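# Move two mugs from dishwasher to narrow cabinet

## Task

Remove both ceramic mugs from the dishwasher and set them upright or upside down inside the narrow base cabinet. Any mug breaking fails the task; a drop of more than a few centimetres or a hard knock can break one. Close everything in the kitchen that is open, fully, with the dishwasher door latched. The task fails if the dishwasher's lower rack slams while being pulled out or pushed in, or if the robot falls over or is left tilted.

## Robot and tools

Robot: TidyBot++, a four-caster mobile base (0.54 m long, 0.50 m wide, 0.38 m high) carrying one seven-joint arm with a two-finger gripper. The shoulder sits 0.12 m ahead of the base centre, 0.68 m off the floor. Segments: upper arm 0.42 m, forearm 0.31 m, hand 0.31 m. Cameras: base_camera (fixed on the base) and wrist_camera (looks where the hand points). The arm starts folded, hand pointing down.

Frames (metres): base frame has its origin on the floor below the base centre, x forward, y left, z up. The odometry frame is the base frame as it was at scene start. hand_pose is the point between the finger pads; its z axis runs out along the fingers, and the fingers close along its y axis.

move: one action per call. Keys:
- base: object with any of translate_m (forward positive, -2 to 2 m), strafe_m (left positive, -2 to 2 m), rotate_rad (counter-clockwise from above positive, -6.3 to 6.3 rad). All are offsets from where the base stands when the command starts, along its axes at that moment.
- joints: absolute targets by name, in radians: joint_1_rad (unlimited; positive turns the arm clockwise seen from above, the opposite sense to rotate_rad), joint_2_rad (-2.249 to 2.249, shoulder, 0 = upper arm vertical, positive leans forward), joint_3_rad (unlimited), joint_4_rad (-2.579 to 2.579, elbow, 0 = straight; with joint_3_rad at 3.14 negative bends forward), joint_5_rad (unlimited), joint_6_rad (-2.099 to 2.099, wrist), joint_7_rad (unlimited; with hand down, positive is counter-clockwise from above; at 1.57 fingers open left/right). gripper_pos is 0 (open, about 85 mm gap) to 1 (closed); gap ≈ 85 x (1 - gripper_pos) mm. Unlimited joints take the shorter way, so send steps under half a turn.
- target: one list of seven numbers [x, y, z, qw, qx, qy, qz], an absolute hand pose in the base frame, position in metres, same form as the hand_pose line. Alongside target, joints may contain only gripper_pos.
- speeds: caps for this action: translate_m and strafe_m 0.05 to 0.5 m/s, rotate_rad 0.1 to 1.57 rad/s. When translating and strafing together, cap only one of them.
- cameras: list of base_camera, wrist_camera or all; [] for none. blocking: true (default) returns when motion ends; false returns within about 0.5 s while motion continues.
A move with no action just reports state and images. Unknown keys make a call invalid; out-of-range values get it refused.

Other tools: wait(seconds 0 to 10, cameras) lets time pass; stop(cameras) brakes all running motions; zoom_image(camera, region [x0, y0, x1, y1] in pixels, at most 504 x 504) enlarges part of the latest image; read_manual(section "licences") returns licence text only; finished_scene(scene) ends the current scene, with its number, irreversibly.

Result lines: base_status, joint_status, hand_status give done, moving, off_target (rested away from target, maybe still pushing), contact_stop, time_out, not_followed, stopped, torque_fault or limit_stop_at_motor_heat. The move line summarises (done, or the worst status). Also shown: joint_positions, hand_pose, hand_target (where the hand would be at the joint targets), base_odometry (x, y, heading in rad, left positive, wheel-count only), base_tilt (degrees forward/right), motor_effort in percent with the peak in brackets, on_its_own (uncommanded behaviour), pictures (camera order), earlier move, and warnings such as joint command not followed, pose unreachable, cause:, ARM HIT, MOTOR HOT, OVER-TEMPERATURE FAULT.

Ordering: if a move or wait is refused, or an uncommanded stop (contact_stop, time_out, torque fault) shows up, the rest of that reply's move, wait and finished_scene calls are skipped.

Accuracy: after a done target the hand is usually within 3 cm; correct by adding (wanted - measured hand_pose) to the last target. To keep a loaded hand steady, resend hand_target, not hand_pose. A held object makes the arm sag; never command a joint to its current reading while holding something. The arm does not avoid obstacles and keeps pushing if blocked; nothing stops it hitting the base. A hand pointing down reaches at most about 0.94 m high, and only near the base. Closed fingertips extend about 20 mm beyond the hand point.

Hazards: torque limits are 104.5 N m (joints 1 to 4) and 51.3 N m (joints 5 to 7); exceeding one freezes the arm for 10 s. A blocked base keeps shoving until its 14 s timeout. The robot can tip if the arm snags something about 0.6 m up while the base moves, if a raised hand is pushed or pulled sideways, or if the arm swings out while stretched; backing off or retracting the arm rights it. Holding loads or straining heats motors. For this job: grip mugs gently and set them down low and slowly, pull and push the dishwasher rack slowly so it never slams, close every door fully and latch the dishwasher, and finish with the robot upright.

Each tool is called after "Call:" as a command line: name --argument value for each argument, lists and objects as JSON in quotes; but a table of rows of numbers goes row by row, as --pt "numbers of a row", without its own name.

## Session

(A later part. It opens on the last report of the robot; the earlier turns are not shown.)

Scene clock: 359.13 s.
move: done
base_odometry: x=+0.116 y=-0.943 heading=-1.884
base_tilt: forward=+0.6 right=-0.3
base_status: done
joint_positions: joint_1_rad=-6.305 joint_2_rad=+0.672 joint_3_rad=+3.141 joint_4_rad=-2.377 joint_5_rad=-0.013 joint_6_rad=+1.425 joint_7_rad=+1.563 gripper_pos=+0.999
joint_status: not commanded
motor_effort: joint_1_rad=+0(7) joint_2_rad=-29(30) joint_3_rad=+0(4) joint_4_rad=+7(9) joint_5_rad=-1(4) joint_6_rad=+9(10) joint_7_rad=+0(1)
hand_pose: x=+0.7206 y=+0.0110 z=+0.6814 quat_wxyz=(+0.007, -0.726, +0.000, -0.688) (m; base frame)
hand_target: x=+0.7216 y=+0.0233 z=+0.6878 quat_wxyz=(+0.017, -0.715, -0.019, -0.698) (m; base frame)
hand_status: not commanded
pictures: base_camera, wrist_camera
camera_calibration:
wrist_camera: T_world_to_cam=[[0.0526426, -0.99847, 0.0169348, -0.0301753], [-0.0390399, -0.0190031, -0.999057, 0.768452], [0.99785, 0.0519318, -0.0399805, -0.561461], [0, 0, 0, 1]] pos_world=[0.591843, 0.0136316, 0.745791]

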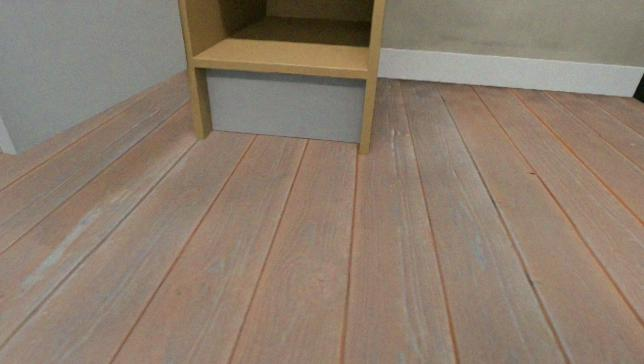

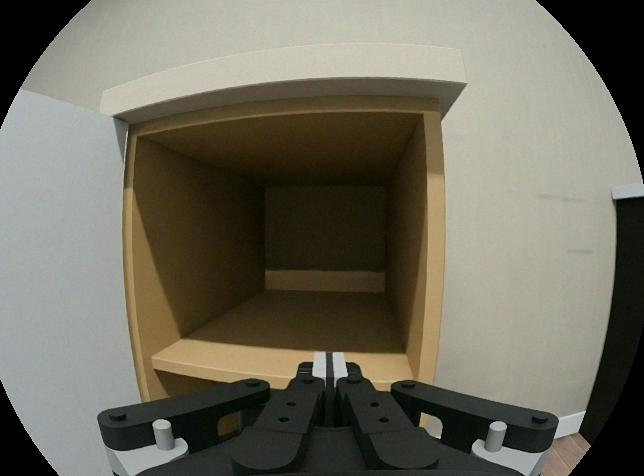

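Call:
move --base '{"translate_m": -0.35}' --joints '{"joint_1_rad": 0.0, "joint_2_rad": -0.369, "joint_3_rad": 3.1416, "joint_4_rad": -2.527, "joint_5_rad": 0.0, "joint_6_rad": -0.15, "joint_7_rad": 1.5708, "gripper_pos": 0.0}' --cameras '[]'

Call:
move --base '{"translate_m": 0.024, "strafe_m": 0.479, "rotate_rad": 1.424}'

Call:
zoom_image --camera "wrist_camera" --region '[180, 80, 480, 330]'

Scene clock: 406.40 s.
move: done
base_odometry: x=+0.224 y=-0.610 heading=-1.884
base_tilt: forward=+0.5 right=-0.3
base_status: done
joint_positions: joint_1_rad=-6.305 joint_2_rad=-0.352 joint_3_rad=+3.141 joint_4_rad=-2.518 joint_5_rad=-0.013 joint_6_rad=-0.093 joint_7_rad=+1.563 gripper_pos=+0.000
joint_status: all done
motor_effort: joint_1_rad=-1(2) joint_2_rad=-5(32) joint_3_rad=+1(1) joint_4_rad=+18(19) joint_5_rad=-2(2) joint_6_rad=+6(11) joint_7_rad=+0(1)
hand_pose: x=+0.4745 y=+0.0097 z=+0.7027 quat_wxyz=(+0.010, -0.904, -0.001, -0.427) (m; base frame)
hand_target: x=+0.4594 y=+0.0013 z=+0.6908 quat_wxyz=(+0.000, -0.914, +0.000, -0.405) (m; base frame)
hand_status: not commanded
pictures: none
No camera images: "cameras" was empty.

Scene clock: 408.77 s.
move: done
base_odometry: x=+0.673 y=-0.780 heading=-0.460
base_tilt: forward=+0.6 right=-0.3
base_status: done
joint_positions: joint_1_rad=-6.303 joint_2_rad=-0.353 joint_3_rad=+3.141 joint_4_rad=-2.519 joint_5_rad=-0.013 joint_6_rad=-0.097 joint_7_rad=+1.563 gripper_pos=+0.000
joint_status: not commanded
motor_effort: joint_1_rad=-1(2) joint_2_rad=-4(7) joint_3_rad=+1(2) joint_4_rad=+18(18) joint_5_rad=-1(2) joint_6_rad=+8(8) joint_7_rad=+0(1)
hand_pose: x=+0.4736 y=+0.0091 z=+0.7021 quat_wxyz=(+0.009, -0.905, -0.001, -0.426) (m; base frame)
hand_target: x=+0.4594 y=+0.0013 z=+0.6908 quat_wxyz=(+0.000, -0.914, +0.000, -0.405) (m; base frame)
hand_status: not commanded
pictures: base_camera, wrist_camera
camera_calibration:
wrist_camera: T_world_to_cam=[[0.0591115, -0.998034, -0.0208406, 0.00408834], [-0.626005, -0.0207989, -0.779541, 0.90336], [0.777575, 0.0591262, -0.626004, 0.201595], [0, 0, 0, 1]] pos_world=[0.408511, 0.0109496, 0.830491]

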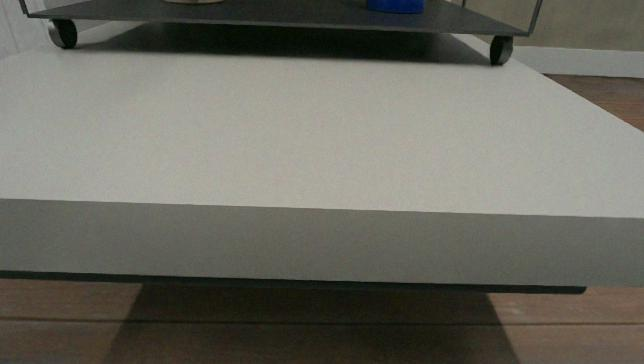

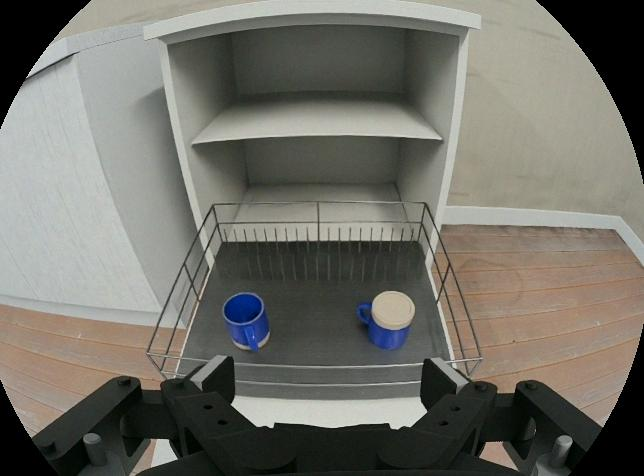

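Scaled by 1.680.

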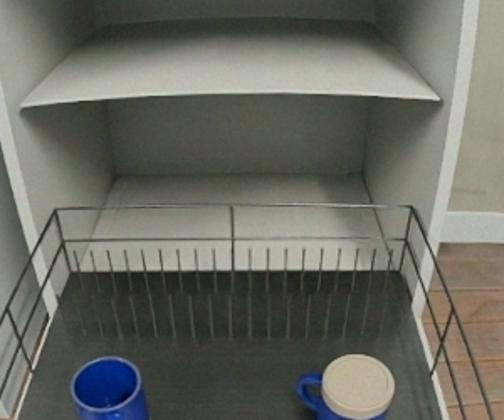

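Call:
zoom_image --camera "wrist_camera" --region '[140, 190, 490, 400]'

Call:
zoom_image --camera "wrist_camera" --region '[200, 270, 300, 370]'

Call:
zoom_image --camera "wrist_camera" --region '[340, 270, 440, 370]'

Scaled by 1.440.

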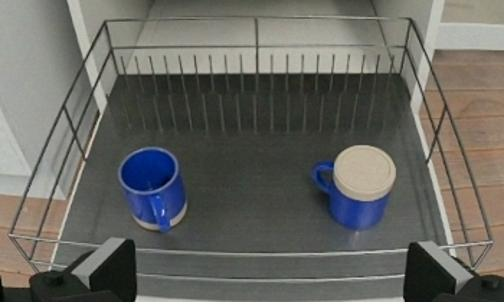

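Scaled by 5.040.

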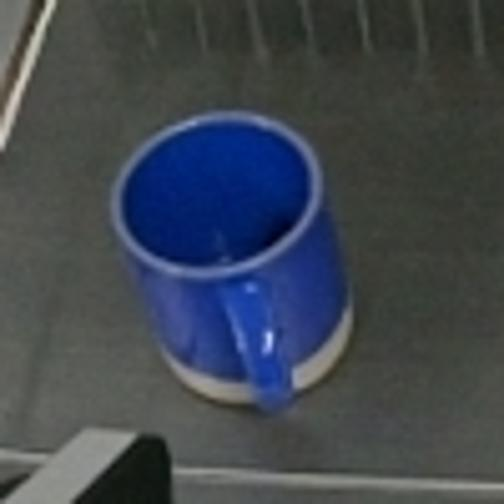

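Scaled by 5.040.

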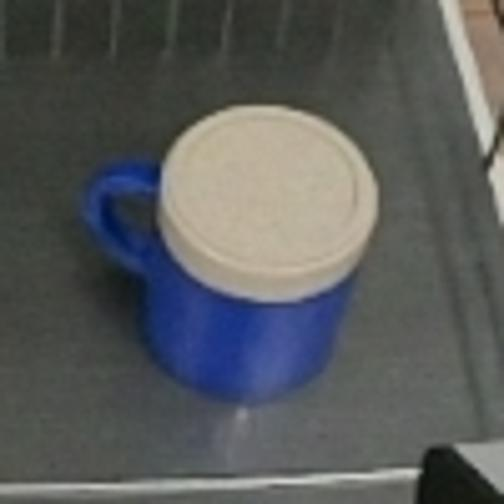

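Call:
move --base '{"strafe_m": 0.141}' --joints '{"joint_1_rad": -0.02, "joint_2_rad": 0.8432, "joint_3_rad": 3.1416, "joint_4_rad": -1.7038, "joint_5_rad": 0.0, "joint_6_rad": -0.071, "joint_7_rad": 1.5708, "gripper_pos": 0.5}'

Call:
zoom_image --camera "wrist_camera" --region '[180, 180, 480, 430]'

Scene clock: 543.17 s.
move: done
base_odometry: x=+0.736 y=-0.654 heading=-0.460
base_tilt: forward=+0.5 right=-0.3
base_status: done
joint_positions: joint_1_rad=-6.303 joint_2_rad=+0.819 joint_3_rad=+3.141 joint_4_rad=-1.725 joint_5_rad=-0.013 joint_6_rad=-0.097 joint_7_rad=+1.563 gripper_pos=+0.500
joint_status: all done
motor_effort: joint_1_rad=-1(2) joint_2_rad=-37(39) joint_3_rad=+0(3) joint_4_rad=+12(19) joint_5_rad=-2(3) joint_6_rad=+4(8) joint_7_rad=+0(1)
hand_pose: x=+0.7527 y=+0.0151 z=+0.4362 quat_wxyz=(+0.006, -0.969, +0.000, -0.248) (m; base frame)
hand_target: x=+0.7648 y=+0.0143 z=+0.4316 quat_wxyz=(+0.003, -0.966, -0.010, -0.259) (m; base frame)
hand_status: not commanded
pictures: base_camera, wrist_camera
camera_calibration:
wrist_camera: T_world_to_cam=[[0.0486446, -0.99823, -0.0342119, 0.00166952], [-0.869771, -0.0254953, -0.492796, 0.929419], [0.491052, 0.0537284, -0.869472, 0.139725], [0, 0, 0, 1]] pos_world=[0.739688, 0.0178552, 0.579559]

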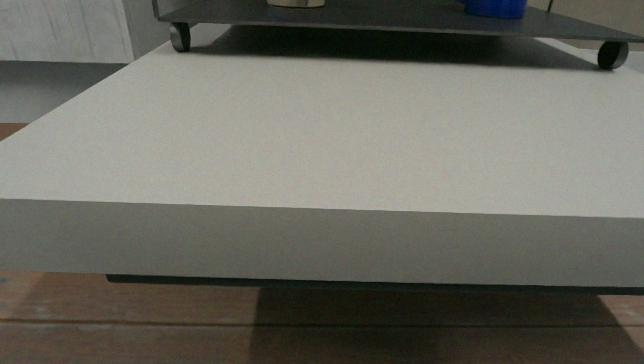

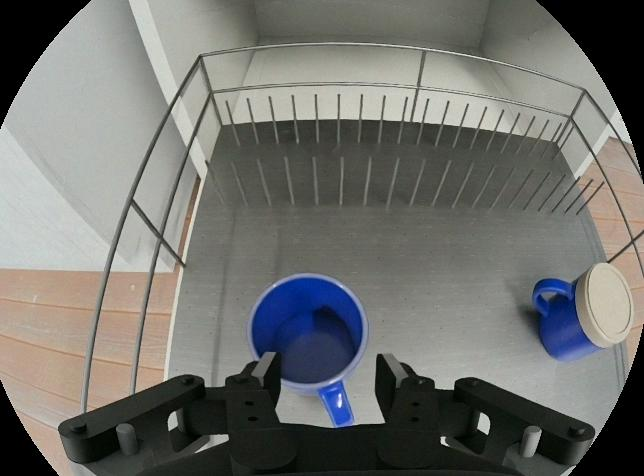

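Scaled by 1.680.

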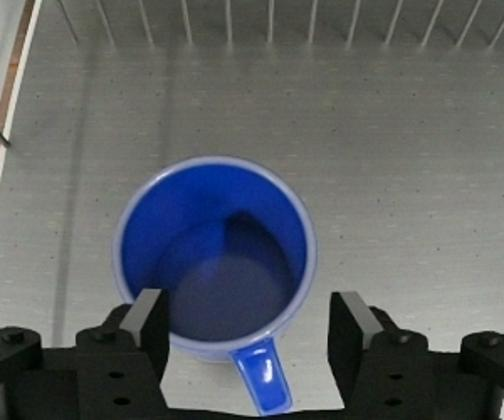

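Call:
move --base '{"strafe_m": -0.0225}' --cameras '[]'

Call:
move --joints '{"joint_2_rad": 0.9505, "joint_4_rad": -1.6219, "joint_6_rad": -0.0456}' --cameras '["wrist_camera"]'

Call:
zoom_image --camera "wrist_camera" --region '[180, 180, 480, 430]'

Scene clock: 566.27 s.
move: done
base_odometry: x=+0.726 y=-0.674 heading=-0.460
base_tilt: forward=+0.5 right=-0.3
base_status: done
joint_positions: joint_1_rad=-6.297 joint_2_rad=+0.819 joint_3_rad=+3.143 joint_4_rad=-1.723 joint_5_rad=-0.013 joint_6_rad=-0.097 joint_7_rad=+1.563 gripper_pos=+0.500
joint_status: not commanded
motor_effort: joint_1_rad=-1(5) joint_2_rad=-37(39) joint_3_rad=+0(3) joint_4_rad=+12(12) joint_5_rad=-1(2) joint_6_rad=+4(5) joint_7_rad=+0(1)
hand_pose: x=+0.7534 y=+0.0094 z=+0.4365 quat_wxyz=(+0.004, -0.969, +0.003, -0.248) (m; base frame)
hand_target: x=+0.7648 y=+0.0143 z=+0.4316 quat_wxyz=(+0.003, -0.966, -0.010, -0.259) (m; base frame)
hand_status: not commanded
pictures: none
No camera images: "cameras" was empty.

Scene clock: 567.47 s.
move: done
base_odometry: x=+0.726 y=-0.674 heading=-0.460
base_tilt: forward=+0.6 right=-0.4
base_status: not commanded
joint_positions: joint_1_rad=-6.297 joint_2_rad=+0.930 joint_3_rad=+3.143 joint_4_rad=-1.638 joint_5_rad=-0.013 joint_6_rad=-0.091 joint_7_rad=+1.563 gripper_pos=+0.500
joint_status: all done
motor_effort: joint_1_rad=-1(1) joint_2_rad=-39(43) joint_3_rad=+0(1) joint_4_rad=+11(14) joint_5_rad=-1(2) joint_6_rad=+4(5) joint_7_rad=+0(1)
hand_pose: x=+0.7710 y=+0.0097 z=+0.3932 quat_wxyz=(+0.004, -0.971, +0.003, -0.239) (m; base frame)
hand_target: x=+0.7863 y=+0.0147 z=+0.3920 quat_wxyz=(+0.003, -0.966, -0.010, -0.259) (m; base frame)
hand_status: not commanded
pictures: wrist_camera
camera_calibration:
wrist_camera: T_world_to_cam=[[0.0399953, -0.998663, -0.0327486, 0.0000596747], [-0.879231, -0.0196032, -0.475992, 0.924679], [0.474713, 0.047831, -0.87884, 0.109969], [0, 0, 0, 1]] pos_world=[0.7608, 0.0129264, 0.536786]

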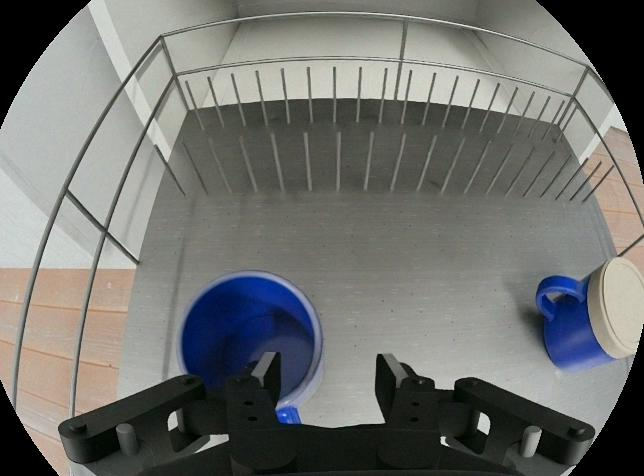

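Scaled by 1.680.

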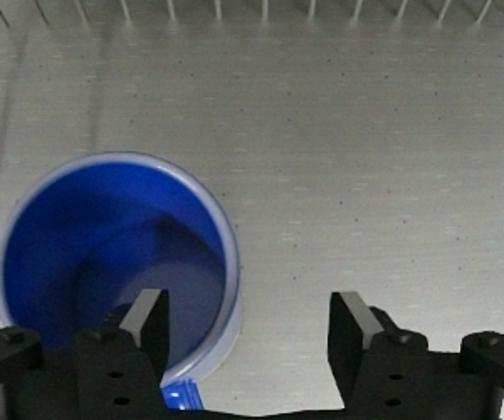

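Call:
move --base '{"strafe_m": 0.006}' --cameras '[]'

Call:
move --joints '{"joint_2_rad": 1.0604, "joint_4_rad": -1.5073, "joint_6_rad": -0.0503}' --cameras '["wrist_camera"]'

Call:
zoom_image --camera "wrist_camera" --region '[140, 230, 440, 476]'

Scene clock: 581.07 s.
move: done
base_odometry: x=+0.728 y=-0.669 heading=-0.460
base_tilt: forward=+0.6 right=-0.4
base_status: done
joint_positions: joint_1_rad=-6.300 joint_2_rad=+0.930 joint_3_rad=+3.143 joint_4_rad=-1.638 joint_5_rad=-0.013 joint_6_rad=-0.091 joint_7_rad=+1.563 gripper_pos=+0.500
joint_status: not commanded
motor_effort: joint_1_rad=-1(5) joint_2_rad=-39(40) joint_3_rad=+0(3) joint_4_rad=+11(12) joint_5_rad=-1(2) joint_6_rad=+4(5) joint_7_rad=+0(0)
hand_pose: x=+0.7710 y=+0.0116 z=+0.3932 quat_wxyz=(+0.004, -0.971, +0.002, -0.239) (m; base frame)
hand_target: x=+0.7863 y=+0.0147 z=+0.3920 quat_wxyz=(+0.003, -0.966, -0.010, -0.259) (m; base frame)
hand_status: not commanded
pictures: none
No camera images: "cameras" was empty.

Scene clock: 582.10 s.
move: done
base_odometry: x=+0.728 y=-0.669 heading=-0.460
base_tilt: forward=+0.5 right=-0.3
base_status: not commanded
joint_positions: joint_1_rad=-6.300 joint_2_rad=+1.038 joint_3_rad=+3.143 joint_4_rad=-1.523 joint_5_rad=-0.013 joint_6_rad=-0.091 joint_7_rad=+1.563 gripper_pos=+0.500
joint_status: all done
motor_effort: joint_1_rad=+0(1) joint_2_rad=-42(44) joint_3_rad=-1(1) joint_4_rad=+12(13) joint_5_rad=+0(2) joint_6_rad=+4(5) joint_7_rad=+0(0)
hand_pose: x=+0.8001 y=+0.0120 z=+0.3581 quat_wxyz=(+0.004, -0.970, +0.002, -0.242) (m; base frame)
hand_target: x=+0.8123 y=+0.0152 z=+0.3538 quat_wxyz=(+0.003, -0.966, -0.010, -0.259) (m; base frame)
hand_status: not commanded
pictures: wrist_camera
camera_calibration:
wrist_camera: T_world_to_cam=[[0.0432035, -0.998533, -0.0326389, -0.00249518], [-0.875494, -0.0221013, -0.482723, 0.933016], [0.481294, 0.0494305, -0.875165, 0.0585116], [0, 0, 0, 1]] pos_world=[0.788796, 0.015237, 0.501514]

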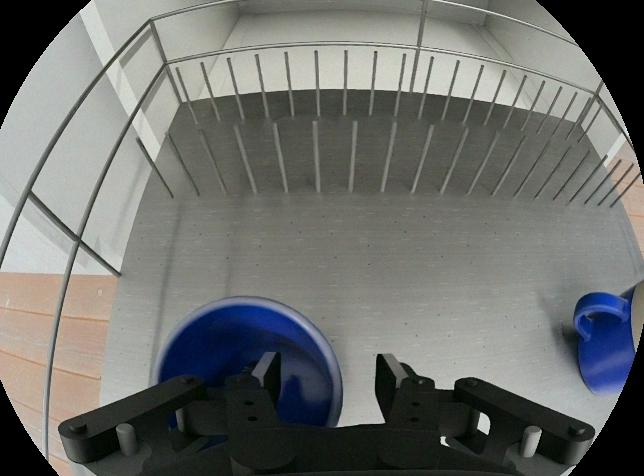

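Scaled by 1.680.

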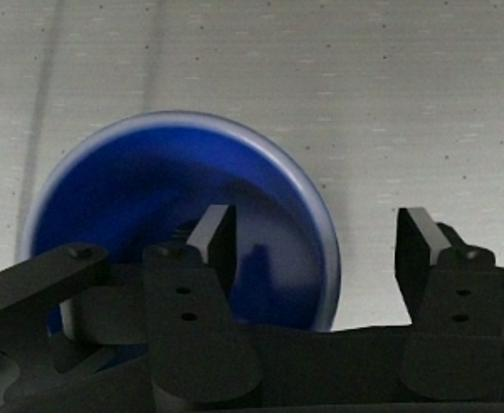

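Call:
move --joints '{"gripper_pos": 0.96}' --cameras '["wrist_camera"]'

Call:
zoom_image --camera "wrist_camera" --region '[140, 230, 440, 476]'

Scene clock: 585.73 s.
move: done
base_odometry: x=+0.728 y=-0.669 heading=-0.460
base_tilt: forward=+0.5 right=-0.2
base_status: not commanded
joint_positions: joint_1_rad=-6.300 joint_2_rad=+1.038 joint_3_rad=+3.142 joint_4_rad=-1.522 joint_5_rad=-0.013 joint_6_rad=-0.091 joint_7_rad=+1.563 gripper_pos=+0.933
joint_status: all done
motor_effort: joint_1_rad=-1(2) joint_2_rad=-40(42) joint_3_rad=-1(3) joint_4_rad=+12(14) joint_5_rad=+0(2) joint_6_rad=+6(6) joint_7_rad=+0(1)
hand_pose: x=+0.8011 y=+0.0132 z=+0.3587 quat_wxyz=(+0.005, -0.970, +0.002, -0.243) (m; base frame)
hand_target: x=+0.8123 y=+0.0152 z=+0.3538 quat_wxyz=(+0.003, -0.966, -0.010, -0.259) (m; base frame)
hand_status: not commanded
pictures: wrist_camera
camera_calibration:
wrist_camera: T_world_to_cam=[[0.0442707, -0.998443, -0.0339377, -0.00179063], [-0.874448, -0.0223007, -0.484607, 0.933977], [0.483095, 0.0511307, -0.874074, 0.056715], [0, 0, 0, 1]] pos_world=[0.789395, 0.0161406, 0.502124]

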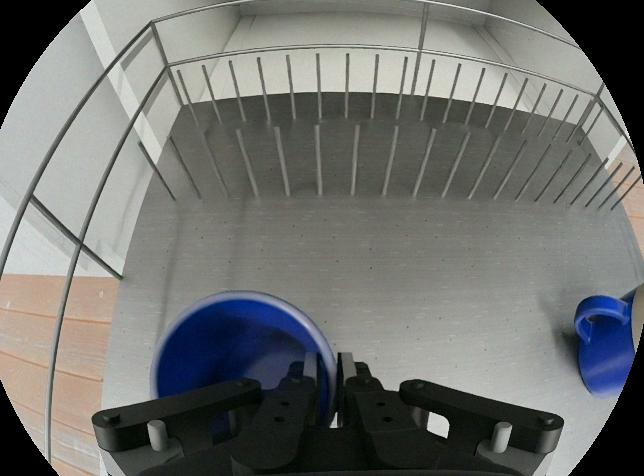

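Scaled by 1.680.

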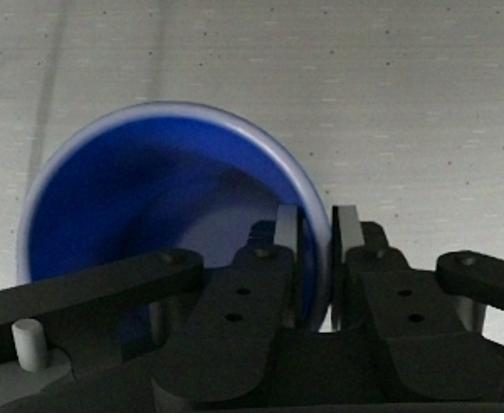

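Call:
move --joints '{"joint_2_rad": 0.975, "joint_4_rad": -1.521, "joint_6_rad": -0.122}' --cameras '["wrist_camera"]'

Call:
move --joints '{"joint_2_rad": 0.8887, "joint_4_rad": -1.5346, "joint_6_rad": -0.195}' --cameras '["wrist_camera"]'

Call:
move --joints '{"joint_2_rad": 0.7169, "joint_4_rad": -1.5618, "joint_6_rad": -0.3393}' --cameras '["wrist_camera", "base_camera"]'

Scene clock: 598.73 s.
move: done
base_odometry: x=+0.728 y=-0.669 heading=-0.460
base_tilt: forward=+0.6 right=-0.3
base_status: not commanded
joint_positions: joint_1_rad=-6.300 joint_2_rad=+0.999 joint_3_rad=+3.142 joint_4_rad=-1.525 joint_5_rad=-0.013 joint_6_rad=-0.099 joint_7_rad=+1.563 gripper_pos=+0.934
joint_status: all done
motor_effort: joint_1_rad=-1(1) joint_2_rad=-45(47) joint_3_rad=-1(1) joint_4_rad=+14(15) joint_5_rad=-1(2) joint_6_rad=+6(8) joint_7_rad=+0(0)
hand_pose: x=+0.8089 y=+0.0134 z=+0.3829 quat_wxyz=(+0.005, -0.967, +0.002, -0.256) (m; base frame)
hand_target: x=+0.8119 y=+0.0152 z=+0.3973 quat_wxyz=(+0.003, -0.966, -0.010, -0.259) (m; base frame)
hand_status: not commanded
pictures: wrist_camera
camera_calibration:
wrist_camera: T_world_to_cam=[[0.0452485, -0.998422, -0.0332673, -0.00218528], [-0.861123, -0.0221024, -0.507915, 0.950742], [0.506378, 0.0516297, -0.860764, 0.0501848], [0, 0, 0, 1]] pos_world=[0.793393, 0.0162408, 0.526021]

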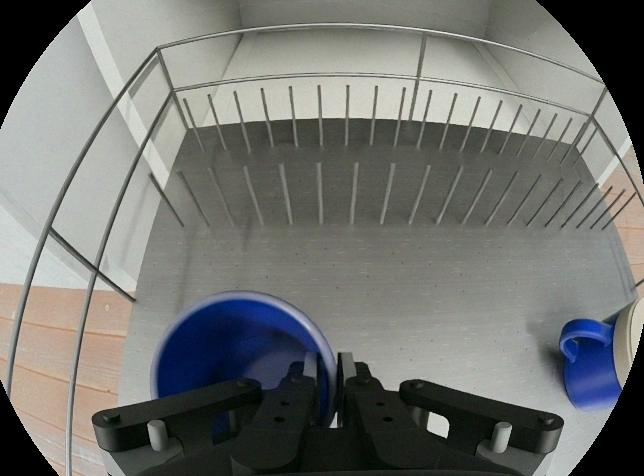

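Scene clock: 599.90 s.
move: done
base_odometry: x=+0.728 y=-0.669 heading=-0.460
base_tilt: forward=+0.6 right=-0.3
base_status: not commanded
joint_positions: joint_1_rad=-6.300 joint_2_rad=+0.903 joint_3_rad=+3.142 joint_4_rad=-1.539 joint_5_rad=-0.013 joint_6_rad=-0.155 joint_7_rad=+1.563 gripper_pos=+0.934
joint_status: all done
motor_effort: joint_1_rad=-1(1) joint_2_rad=-45(49) joint_3_rad=-1(1) joint_4_rad=+16(16) joint_5_rad=-2(2) joint_6_rad=+5(7) joint_7_rad=+0(0)
hand_pose: x=+0.8132 y=+0.0136 z=+0.4359 quat_wxyz=(+0.006, -0.963, +0.001, -0.269) (m; base frame)
hand_target: x=+0.8079 y=+0.0151 z=+0.4407 quat_wxyz=(+0.003, -0.966, -0.010, -0.259) (m; base frame)
hand_status: not commanded
pictures: wrist_camera
camera_calibration:
wrist_camera: T_world_to_cam=[[0.0465321, -0.998369, -0.0330864, -0.00148477], [-0.847238, -0.0218985, -0.530763, 0.980025], [0.529172, 0.0527295, -0.846874, 0.0689676], [0, 0, 0, 1]] pos_world=[0.793888, 0.0163421, 0.578519]

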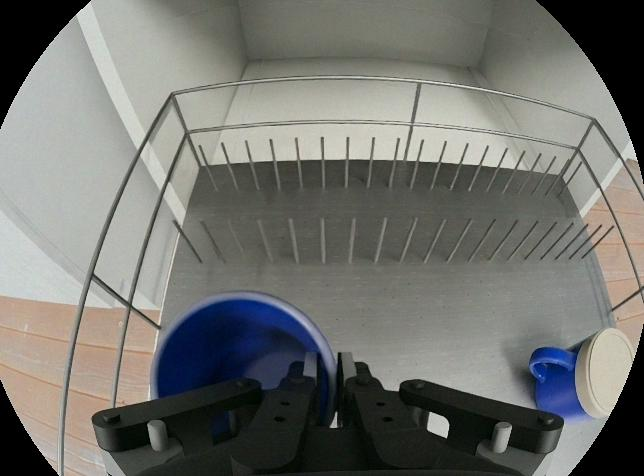

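Scene clock: 601.37 s.
move: done
base_odometry: x=+0.728 y=-0.669 heading=-0.460
base_tilt: forward=+0.6 right=-0.3
base_status: not commanded
joint_positions: joint_1_rad=-6.300 joint_2_rad=+0.726 joint_3_rad=+3.142 joint_4_rad=-1.566 joint_5_rad=-0.013 joint_6_rad=-0.294 joint_7_rad=+1.563 gripper_pos=+0.934
joint_status: all done
motor_effort: joint_1_rad=-1(1) joint_2_rad=-42(47) joint_3_rad=-1(1) joint_4_rad=+18(18) joint_5_rad=-2(3) joint_6_rad=+6(8) joint_7_rad=+0(0)
hand_pose: x=+0.7984 y=+0.0139 z=+0.5245 quat_wxyz=(+0.007, -0.962, +0.001, -0.274) (m; base frame)
hand_target: x=+0.7898 y=+0.0148 z=+0.5250 quat_wxyz=(+0.003, -0.966, -0.010, -0.259) (m; base frame)
hand_status: not commanded
pictures: base_camera, wrist_camera
camera_calibration:
wrist_camera: T_world_to_cam=[[0.0480844, -0.998265, -0.0339715, 0.0016855], [-0.841856, -0.0221997, -0.539245, 1.01463], [0.537556, 0.0545284, -0.841463, 0.142328], [0, 0, 0, 1]] pos_world=[0.777583, 0.0164461, 0.666956]

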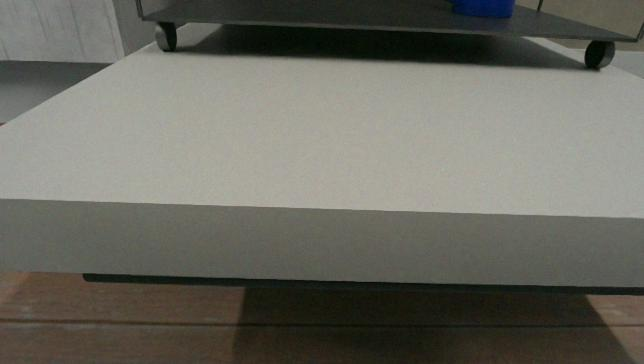

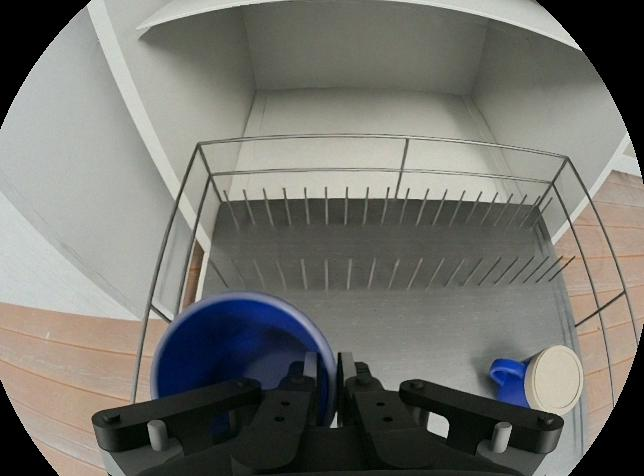

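Call:
move --base '{"translate_m": -0.25, "strafe_m": -0.02}' --speeds '{"translate_m": 0.3}' --joints '{"gripper_pos": 0.98}' --cameras '[]'

Call:
move --base '{"rotate_rad": -1.57}' --speeds '{"rotate_rad": 0.6}' --cameras '["wrist_camera", "base_camera"]'

Scene clock: 618.37 s.
move: off_target
base_odometry: x=+0.496 y=-0.575 heading=-0.460
base_tilt: forward=+0.5 right=-0.3
base_status: done
joint_positions: joint_1_rad=-6.300 joint_2_rad=+0.726 joint_3_rad=+3.142 joint_4_rad=-1.571 joint_5_rad=-0.013 joint_6_rad=-0.300 joint_7_rad=+1.563 gripper_pos=+0.934
joint_status: gripper_pos off_target (ended at +0.934, target +0.980)
motor_effort: joint_1_rad=-1(2) joint_2_rad=-42(45) joint_3_rad=-1(1) joint_4_rad=+17(19) joint_5_rad=-2(3) joint_6_rad=+6(7) joint_7_rad=+0(0)
hand_pose: x=+0.7947 y=+0.0139 z=+0.5218 quat_wxyz=(+0.007, -0.963, +0.001, -0.269) (m; base frame)
hand_target: x=+0.7898 y=+0.0148 z=+0.5250 quat_wxyz=(+0.003, -0.966, -0.010, -0.259) (m; base frame)
hand_status: not commanded
pictures: none
No camera images: "cameras" was empty.

Scene clock: 621.87 s.
move: done
base_odometry: x=+0.496 y=-0.575 heading=-2.030
base_tilt: forward=+0.5 right=-0.4
base_status: done
joint_positions: joint_1_rad=-6.298 joint_2_rad=+0.726 joint_3_rad=+3.145 joint_4_rad=-1.571 joint_5_rad=-0.013 joint_6_rad=-0.300 joint_7_rad=+1.563 gripper_pos=+0.934
joint_status: not commanded
motor_effort: joint_1_rad=-1(7) joint_2_rad=-41(42) joint_3_rad=-1(5) joint_4_rad=+18(18) joint_5_rad=-2(3) joint_6_rad=+6(7) joint_7_rad=+0(0)
hand_pose: x=+0.7948 y=+0.0107 z=+0.5217 quat_wxyz=(+0.005, -0.963, +0.003, -0.269) (m; base frame)
hand_target: x=+0.7898 y=+0.0148 z=+0.5250 quat_wxyz=(+0.003, -0.966, -0.010, -0.259) (m; base frame)
hand_status: not commanded
pictures: base_camera, wrist_camera
camera_calibration:
wrist_camera: T_world_to_cam=[[0.0436796, -0.998535, -0.0319275, 0.000948953], [-0.847365, -0.0201003, -0.53063, 1.0099], [0.529211, 0.050232, -0.847002, 0.151594], [0, 0, 0, 1]] pos_world=[0.775492, 0.0136321, 0.664316]

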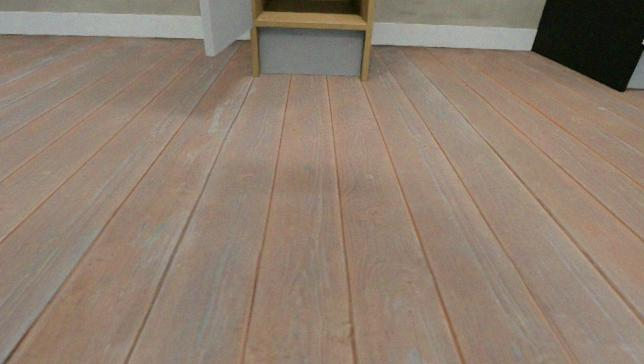

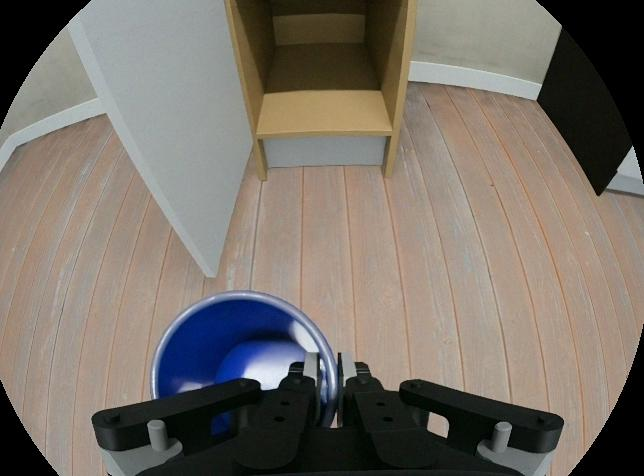

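Call:
zoom_image --camera "base_camera" --region '[180, 0, 440, 100]'

Call:
zoom_image --camera "wrist_camera" --region '[180, 0, 440, 200]'

Scaled by 1.938.

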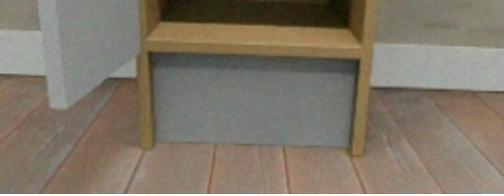

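Scaled by 1.938.

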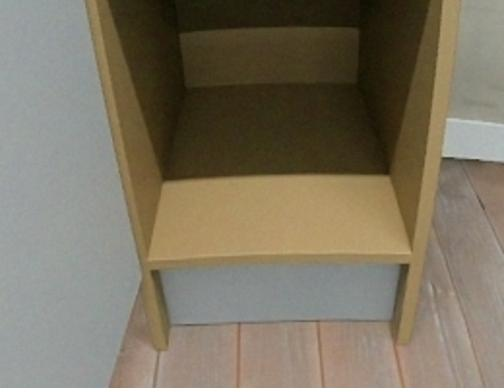

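Call:
move --base '{"translate_m": 0.40}' --speeds '{"translate_m": 0.3}' --joints '{"joint_2_rad": 1.328, "joint_4_rad": -1.007, "joint_6_rad": -0.36}' --cameras '["wrist_camera", "base_camera"]'

Scene clock: 675.83 s.
move: done
base_odometry: x=+0.318 y=-0.934 heading=-2.031
base_tilt: forward=+0.7 right=-0.3
base_status: done
joint_positions: joint_1_rad=-6.298 joint_2_rad=+1.329 joint_3_rad=+3.145 joint_4_rad=-1.030 joint_5_rad=-0.013 joint_6_rad=-0.318 joint_7_rad=+1.563 gripper_pos=+0.934
joint_status: all done
motor_effort: joint_1_rad=-1(2) joint_2_rad=-52(56) joint_3_rad=-1(1) joint_4_rad=+16(20) joint_5_rad=-1(3) joint_6_rad=+5(7) joint_7_rad=+0(0)
hand_pose: x=+0.8883 y=+0.0123 z=+0.2811 quat_wxyz=(+0.004, -0.973, +0.002, -0.230) (m; base frame)
hand_target: x=+0.8887 y=+0.0167 z=+0.2847 quat_wxyz=(+0.002, -0.975, -0.010, -0.221) (m; base frame)
hand_status: not commanded
pictures: base_camera, wrist_camera
camera_calibration:
wrist_camera: T_world_to_cam=[[0.0427568, -0.998527, -0.0334069, -0.00794387], [-0.887468, -0.0226009, -0.460315, 0.977403], [0.458881, 0.0493291, -0.887127, -0.0279837], [0, 0, 0, 1]] pos_world=[0.880595, 0.0155384, 0.424822]

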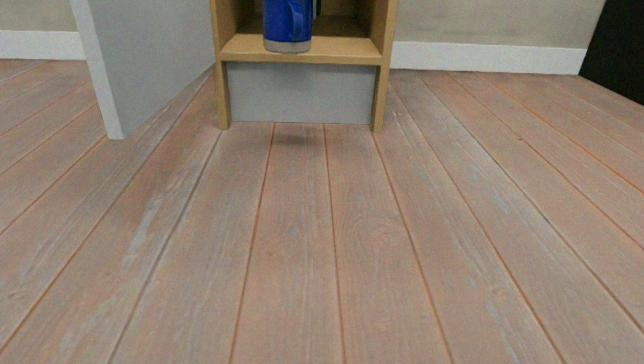

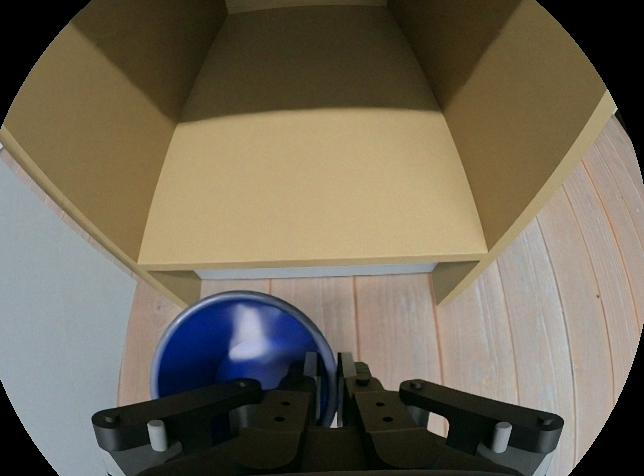

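Call:
zoom_image --camera "base_camera" --region '[190, 0, 420, 140]'

Scaled by 2.191.

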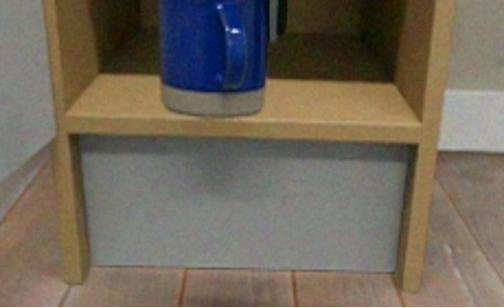

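Call:
move --base '{"translate_m": 0.22}' --speeds '{"translate_m": 0.15}' --cameras '["wrist_camera", "base_camera"]'

Call:
zoom_image --camera "base_camera" --region '[170, 0, 440, 170]'

Scene clock: 699.23 s.
move: done
base_odometry: x=+0.220 y=-1.131 heading=-2.032
base_tilt: forward=+0.6 right=-0.2
base_status: done
joint_positions: joint_1_rad=-6.298 joint_2_rad=+1.334 joint_3_rad=+3.145 joint_4_rad=-1.029 joint_5_rad=-0.013 joint_6_rad=-0.324 joint_7_rad=+1.563 gripper_pos=+0.935
joint_status: not commanded
motor_effort: joint_1_rad=-1(4) joint_2_rad=-52(56) joint_3_rad=-1(4) joint_4_rad=+16(23) joint_5_rad=-3(3) joint_6_rad=+5(6) joint_7_rad=+0(0)
hand_pose: x=+0.8852 y=+0.0123 z=+0.2767 quat_wxyz=(+0.004, -0.974, +0.002, -0.225) (m; base frame)
hand_target: x=+0.8887 y=+0.0167 z=+0.2847 quat_wxyz=(+0.002, -0.975, -0.010, -0.221) (m; base frame)
hand_status: not commanded
pictures: base_camera, wrist_camera
camera_calibration:
wrist_camera: T_world_to_cam=[[0.0424668, -0.998529, -0.033699, -0.00773794], [-0.892015, -0.0227015, -0.451435, 0.974159], [0.450006, 0.0492311, -0.891667, -0.0213336], [0, 0, 0, 1]] pos_world=[0.878894, 0.0154386, 0.420486]

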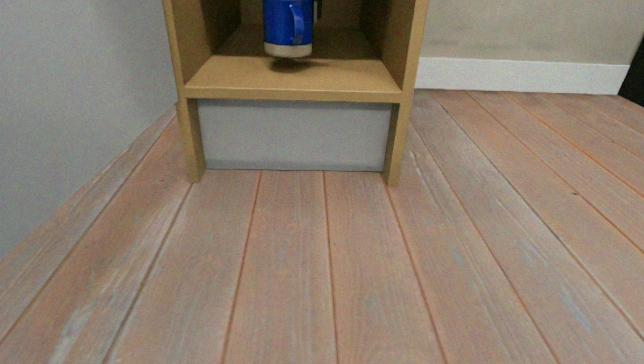

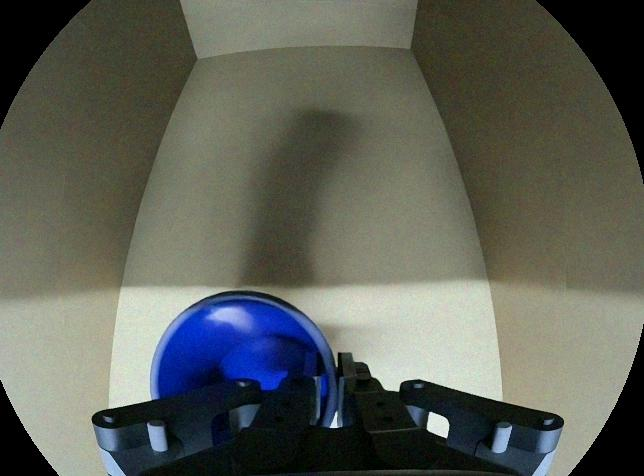

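Scaled by 1.867.

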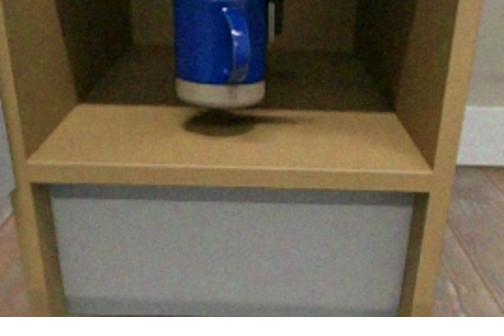

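Call:
move --joints '{"joint_2_rad": 1.362, "joint_4_rad": -1.0316, "joint_6_rad": -0.20}' --cameras '["base_camera"]'

Call:
zoom_image --camera "base_camera" --region '[170, 0, 440, 170]'

Scene clock: 709.60 s.
move: done
base_odometry: x=+0.220 y=-1.131 heading=-2.032
base_tilt: forward=+0.6 right=-0.3
base_status: not commanded
joint_positions: joint_1_rad=-6.298 joint_2_rad=+1.356 joint_3_rad=+3.145 joint_4_rad=-1.039 joint_5_rad=-0.013 joint_6_rad=-0.219 joint_7_rad=+1.563 gripper_pos=+0.935
joint_status: all done
motor_effort: joint_1_rad=-1(1) joint_2_rad=-52(54) joint_3_rad=-1(1) joint_4_rad=+16(17) joint_5_rad=-1(2) joint_6_rad=+6(7) joint_7_rad=+0(0)
hand_pose: x=+0.9005 y=+0.0121 z=+0.2721 quat_wxyz=(+0.004, -0.965, +0.002, -0.261) (m; base frame)
hand_target: x=+0.9064 y=+0.0171 z=+0.2729 quat_wxyz=(+0.003, -0.963, -0.010, -0.271) (m; base frame)
hand_status: not commanded
pictures: base_camera

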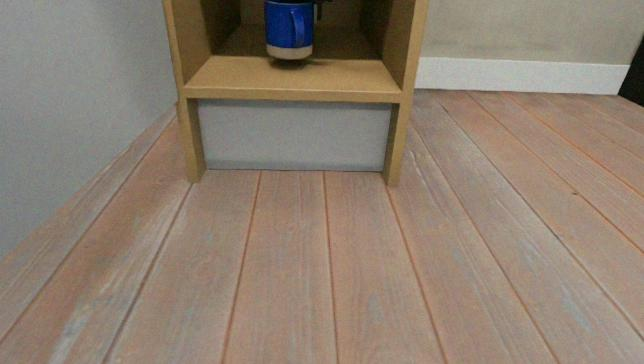

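Scaled by 1.867.

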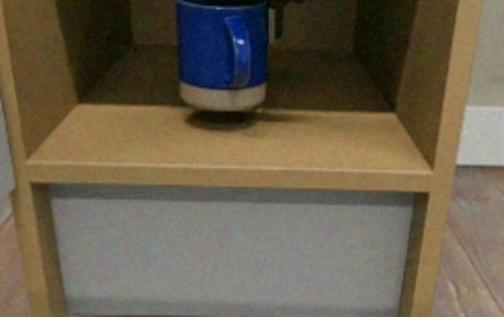

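Call:
move --joints '{"joint_2_rad": 1.402, "joint_4_rad": -0.985, "joint_6_rad": -0.295}' --cameras '["base_camera"]'

Call:
zoom_image --camera "base_camera" --region '[170, 0, 440, 170]'

Scene clock: 715.90 s.
move: done
base_odometry: x=+0.220 y=-1.131 heading=-2.032
base_tilt: forward=+0.5 right=-0.3
base_status: not commanded
joint_positions: joint_1_rad=-6.298 joint_2_rad=+1.393 joint_3_rad=+3.145 joint_4_rad=-1.004 joint_5_rad=-0.013 joint_6_rad=-0.268 joint_7_rad=+1.563 gripper_pos=+0.935
joint_status: all done
motor_effort: joint_1_rad=-1(2) joint_2_rad=-49(54) joint_3_rad=-1(1) joint_4_rad=+14(17) joint_5_rad=-1(3) joint_6_rad=+5(6) joint_7_rad=+0(0)
hand_pose: x=+0.8891 y=+0.0122 z=+0.2488 quat_wxyz=(+0.004, -0.972, +0.002, -0.236) (m; base frame)
hand_target: x=+0.8870 y=+0.0167 z=+0.2445 quat_wxyz=(+0.002, -0.974, -0.010, -0.228) (m; base frame)
hand_status: not commanded
pictures: base_camera

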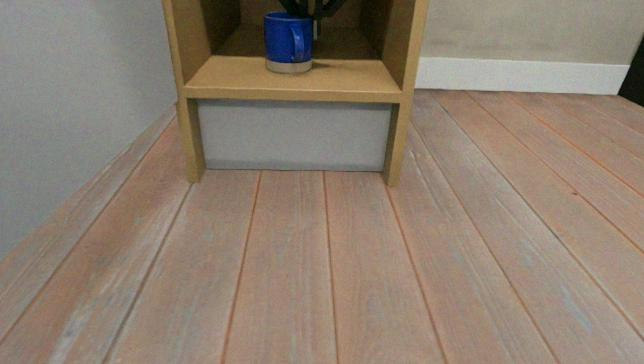

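Scaled by 1.867.

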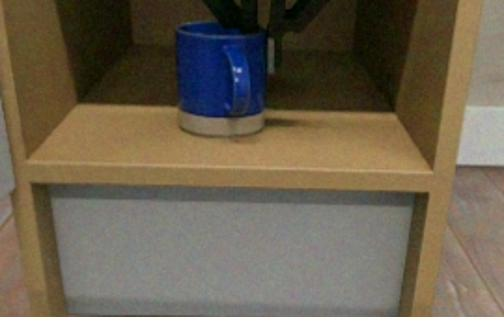

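Call:
move --joints '{"joint_2_rad": 1.411, "joint_6_rad": -0.285}' --cameras '["base_camera"]'

Call:
zoom_image --camera "base_camera" --region '[230, 0, 350, 90]'

Scene clock: 720.60 s.
move: done
base_odometry: x=+0.220 y=-1.131 heading=-2.032
base_tilt: forward=+0.6 right=-0.3
base_status: not commanded
joint_positions: joint_1_rad=-6.298 joint_2_rad=+1.393 joint_3_rad=+3.145 joint_4_rad=-1.004 joint_5_rad=-0.013 joint_6_rad=-0.268 joint_7_rad=+1.563 gripper_pos=+0.935
joint_status: all done
motor_effort: joint_1_rad=-1(1) joint_2_rad=-48(51) joint_3_rad=-1(1) joint_4_rad=+14(15) joint_5_rad=-2(2) joint_6_rad=+5(6) joint_7_rad=+0(0)
hand_pose: x=+0.8891 y=+0.0122 z=+0.2488 quat_wxyz=(+0.004, -0.972, +0.002, -0.236) (m; base frame)
hand_target: x=+0.8859 y=+0.0167 z=+0.2390 quat_wxyz=(+0.002, -0.974, -0.010, -0.228) (m; base frame)
hand_status: not commanded
pictures: base_camera

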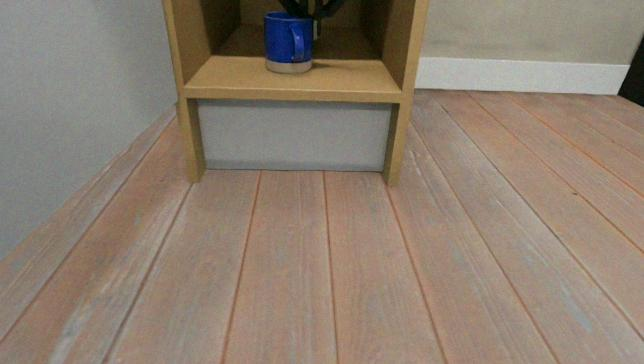

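Scaled by 4.200.

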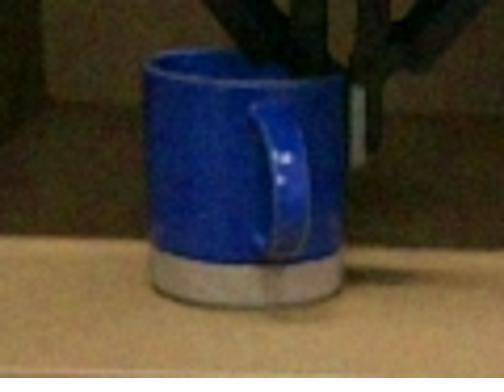

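Call:
move --joints '{"joint_2_rad": 1.421}' --cameras '["base_camera"]'

Call:
zoom_image --camera "base_camera" --region '[230, 0, 350, 90]'

Scene clock: 725.40 s.
move: done
base_odometry: x=+0.220 y=-1.131 heading=-2.032
base_tilt: forward=+0.5 right=-0.4
base_status: not commanded
joint_positions: joint_1_rad=-6.298 joint_2_rad=+1.393 joint_3_rad=+3.145 joint_4_rad=-1.003 joint_5_rad=-0.013 joint_6_rad=-0.268 joint_7_rad=+1.563 gripper_pos=+0.935
joint_status: all done
motor_effort: joint_1_rad=-1(1) joint_2_rad=-47(49) joint_3_rad=-1(1) joint_4_rad=+14(15) joint_5_rad=-1(2) joint_6_rad=+5(6) joint_7_rad=+0(0)
hand_pose: x=+0.8891 y=+0.0122 z=+0.2487 quat_wxyz=(+0.004, -0.972, +0.002, -0.236) (m; base frame)
hand_target: x=+0.8814 y=+0.0166 z=+0.2313 quat_wxyz=(+0.002, -0.975, -0.010, -0.223) (m; base frame)
hand_status: not commanded
pictures: base_camera

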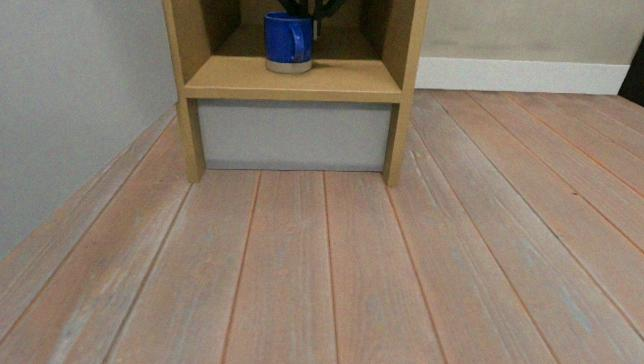

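Scaled by 4.200.

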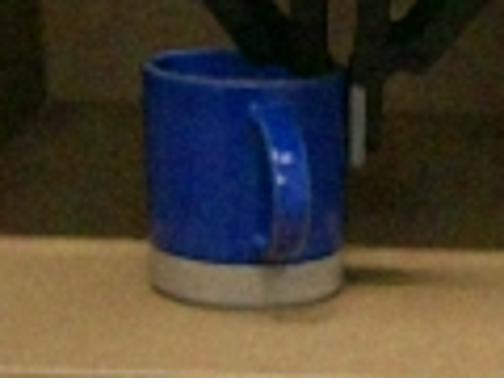

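Call:
move --joints '{"joint_2_rad": 1.40}' --cameras '[]'

Call:
move --joints '{"gripper_pos": 0.55}' --cameras '["base_camera", "wrist_camera"]'

Call:
zoom_image --camera "base_camera" --region '[230, 0, 350, 90]'

Scene clock: 732.47 s.
move: done
base_odometry: x=+0.220 y=-1.131 heading=-2.032
base_tilt: forward=+0.6 right=-0.3
base_status: not commanded
joint_positions: joint_1_rad=-6.298 joint_2_rad=+1.393 joint_3_rad=+3.145 joint_4_rad=-1.003 joint_5_rad=-0.013 joint_6_rad=-0.268 joint_7_rad=+1.563 gripper_pos=+0.935
joint_status: all done
motor_effort: joint_1_rad=-1(1) joint_2_rad=-49(50) joint_3_rad=-1(1) joint_4_rad=+14(16) joint_5_rad=-1(2) joint_6_rad=+3(6) joint_7_rad=+0(0)
hand_pose: x=+0.8893 y=+0.0122 z=+0.2489 quat_wxyz=(+0.004, -0.972, +0.002, -0.236) (m; base frame)
hand_target: x=+0.8907 y=+0.0168 z=+0.2474 quat_wxyz=(+0.002, -0.972, -0.010, -0.234) (m; base frame)
hand_status: not commanded
pictures: none
No camera images: "cameras" was empty.

Scene clock: 733.23 s.
move: done
base_odometry: x=+0.220 y=-1.131 heading=-2.032
base_tilt: forward=+0.6 right=-0.4
base_status: not commanded
joint_positions: joint_1_rad=-6.298 joint_2_rad=+1.392 joint_3_rad=+3.145 joint_4_rad=-1.002 joint_5_rad=-0.013 joint_6_rad=-0.268 joint_7_rad=+1.563 gripper_pos=+0.550
joint_status: all done
motor_effort: joint_1_rad=-1(1) joint_2_rad=-48(50) joint_3_rad=-1(2) joint_4_rad=+14(16) joint_5_rad=-1(2) joint_6_rad=+4(6) joint_7_rad=+0(0)
hand_pose: x=+0.8902 y=+0.0122 z=+0.2496 quat_wxyz=(+0.004, -0.971, +0.002, -0.237) (m; base frame)
hand_target: x=+0.8907 y=+0.0168 z=+0.2474 quat_wxyz=(+0.002, -0.972, -0.010, -0.234) (m; base frame)
hand_status: not commanded
pictures: base_camera, wrist_camera
camera_calibration:
wrist_camera: T_world_to_cam=[[0.0430633, -0.998546, -0.0324135, -0.00974891], [-0.880491, -0.0226011, -0.473525, 0.961619], [0.472104, 0.0489313, -0.880184, -0.0702795], [0, 0, 0, 1]] pos_world=[0.880296, 0.0154378, 0.393176]

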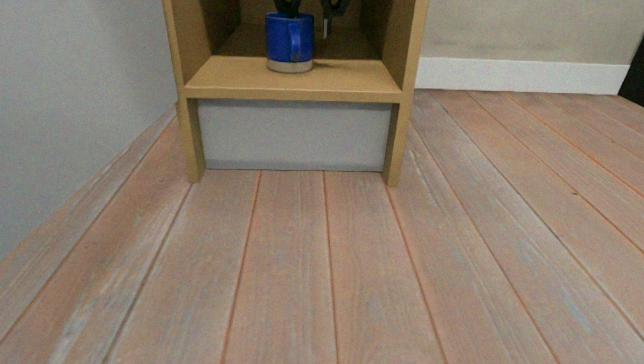

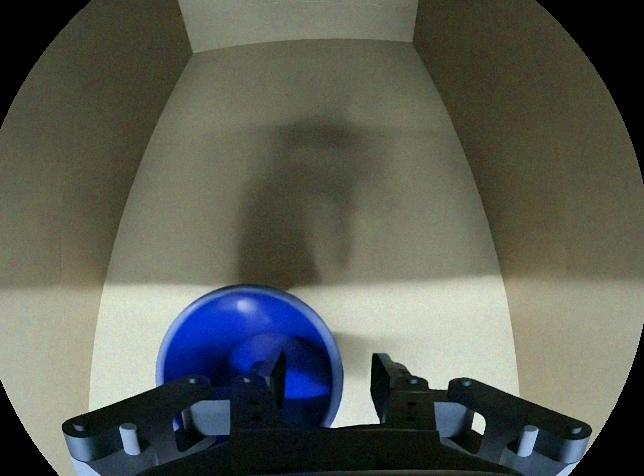

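Scaled by 4.200.

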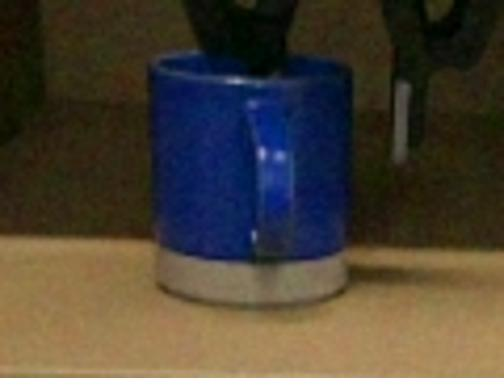

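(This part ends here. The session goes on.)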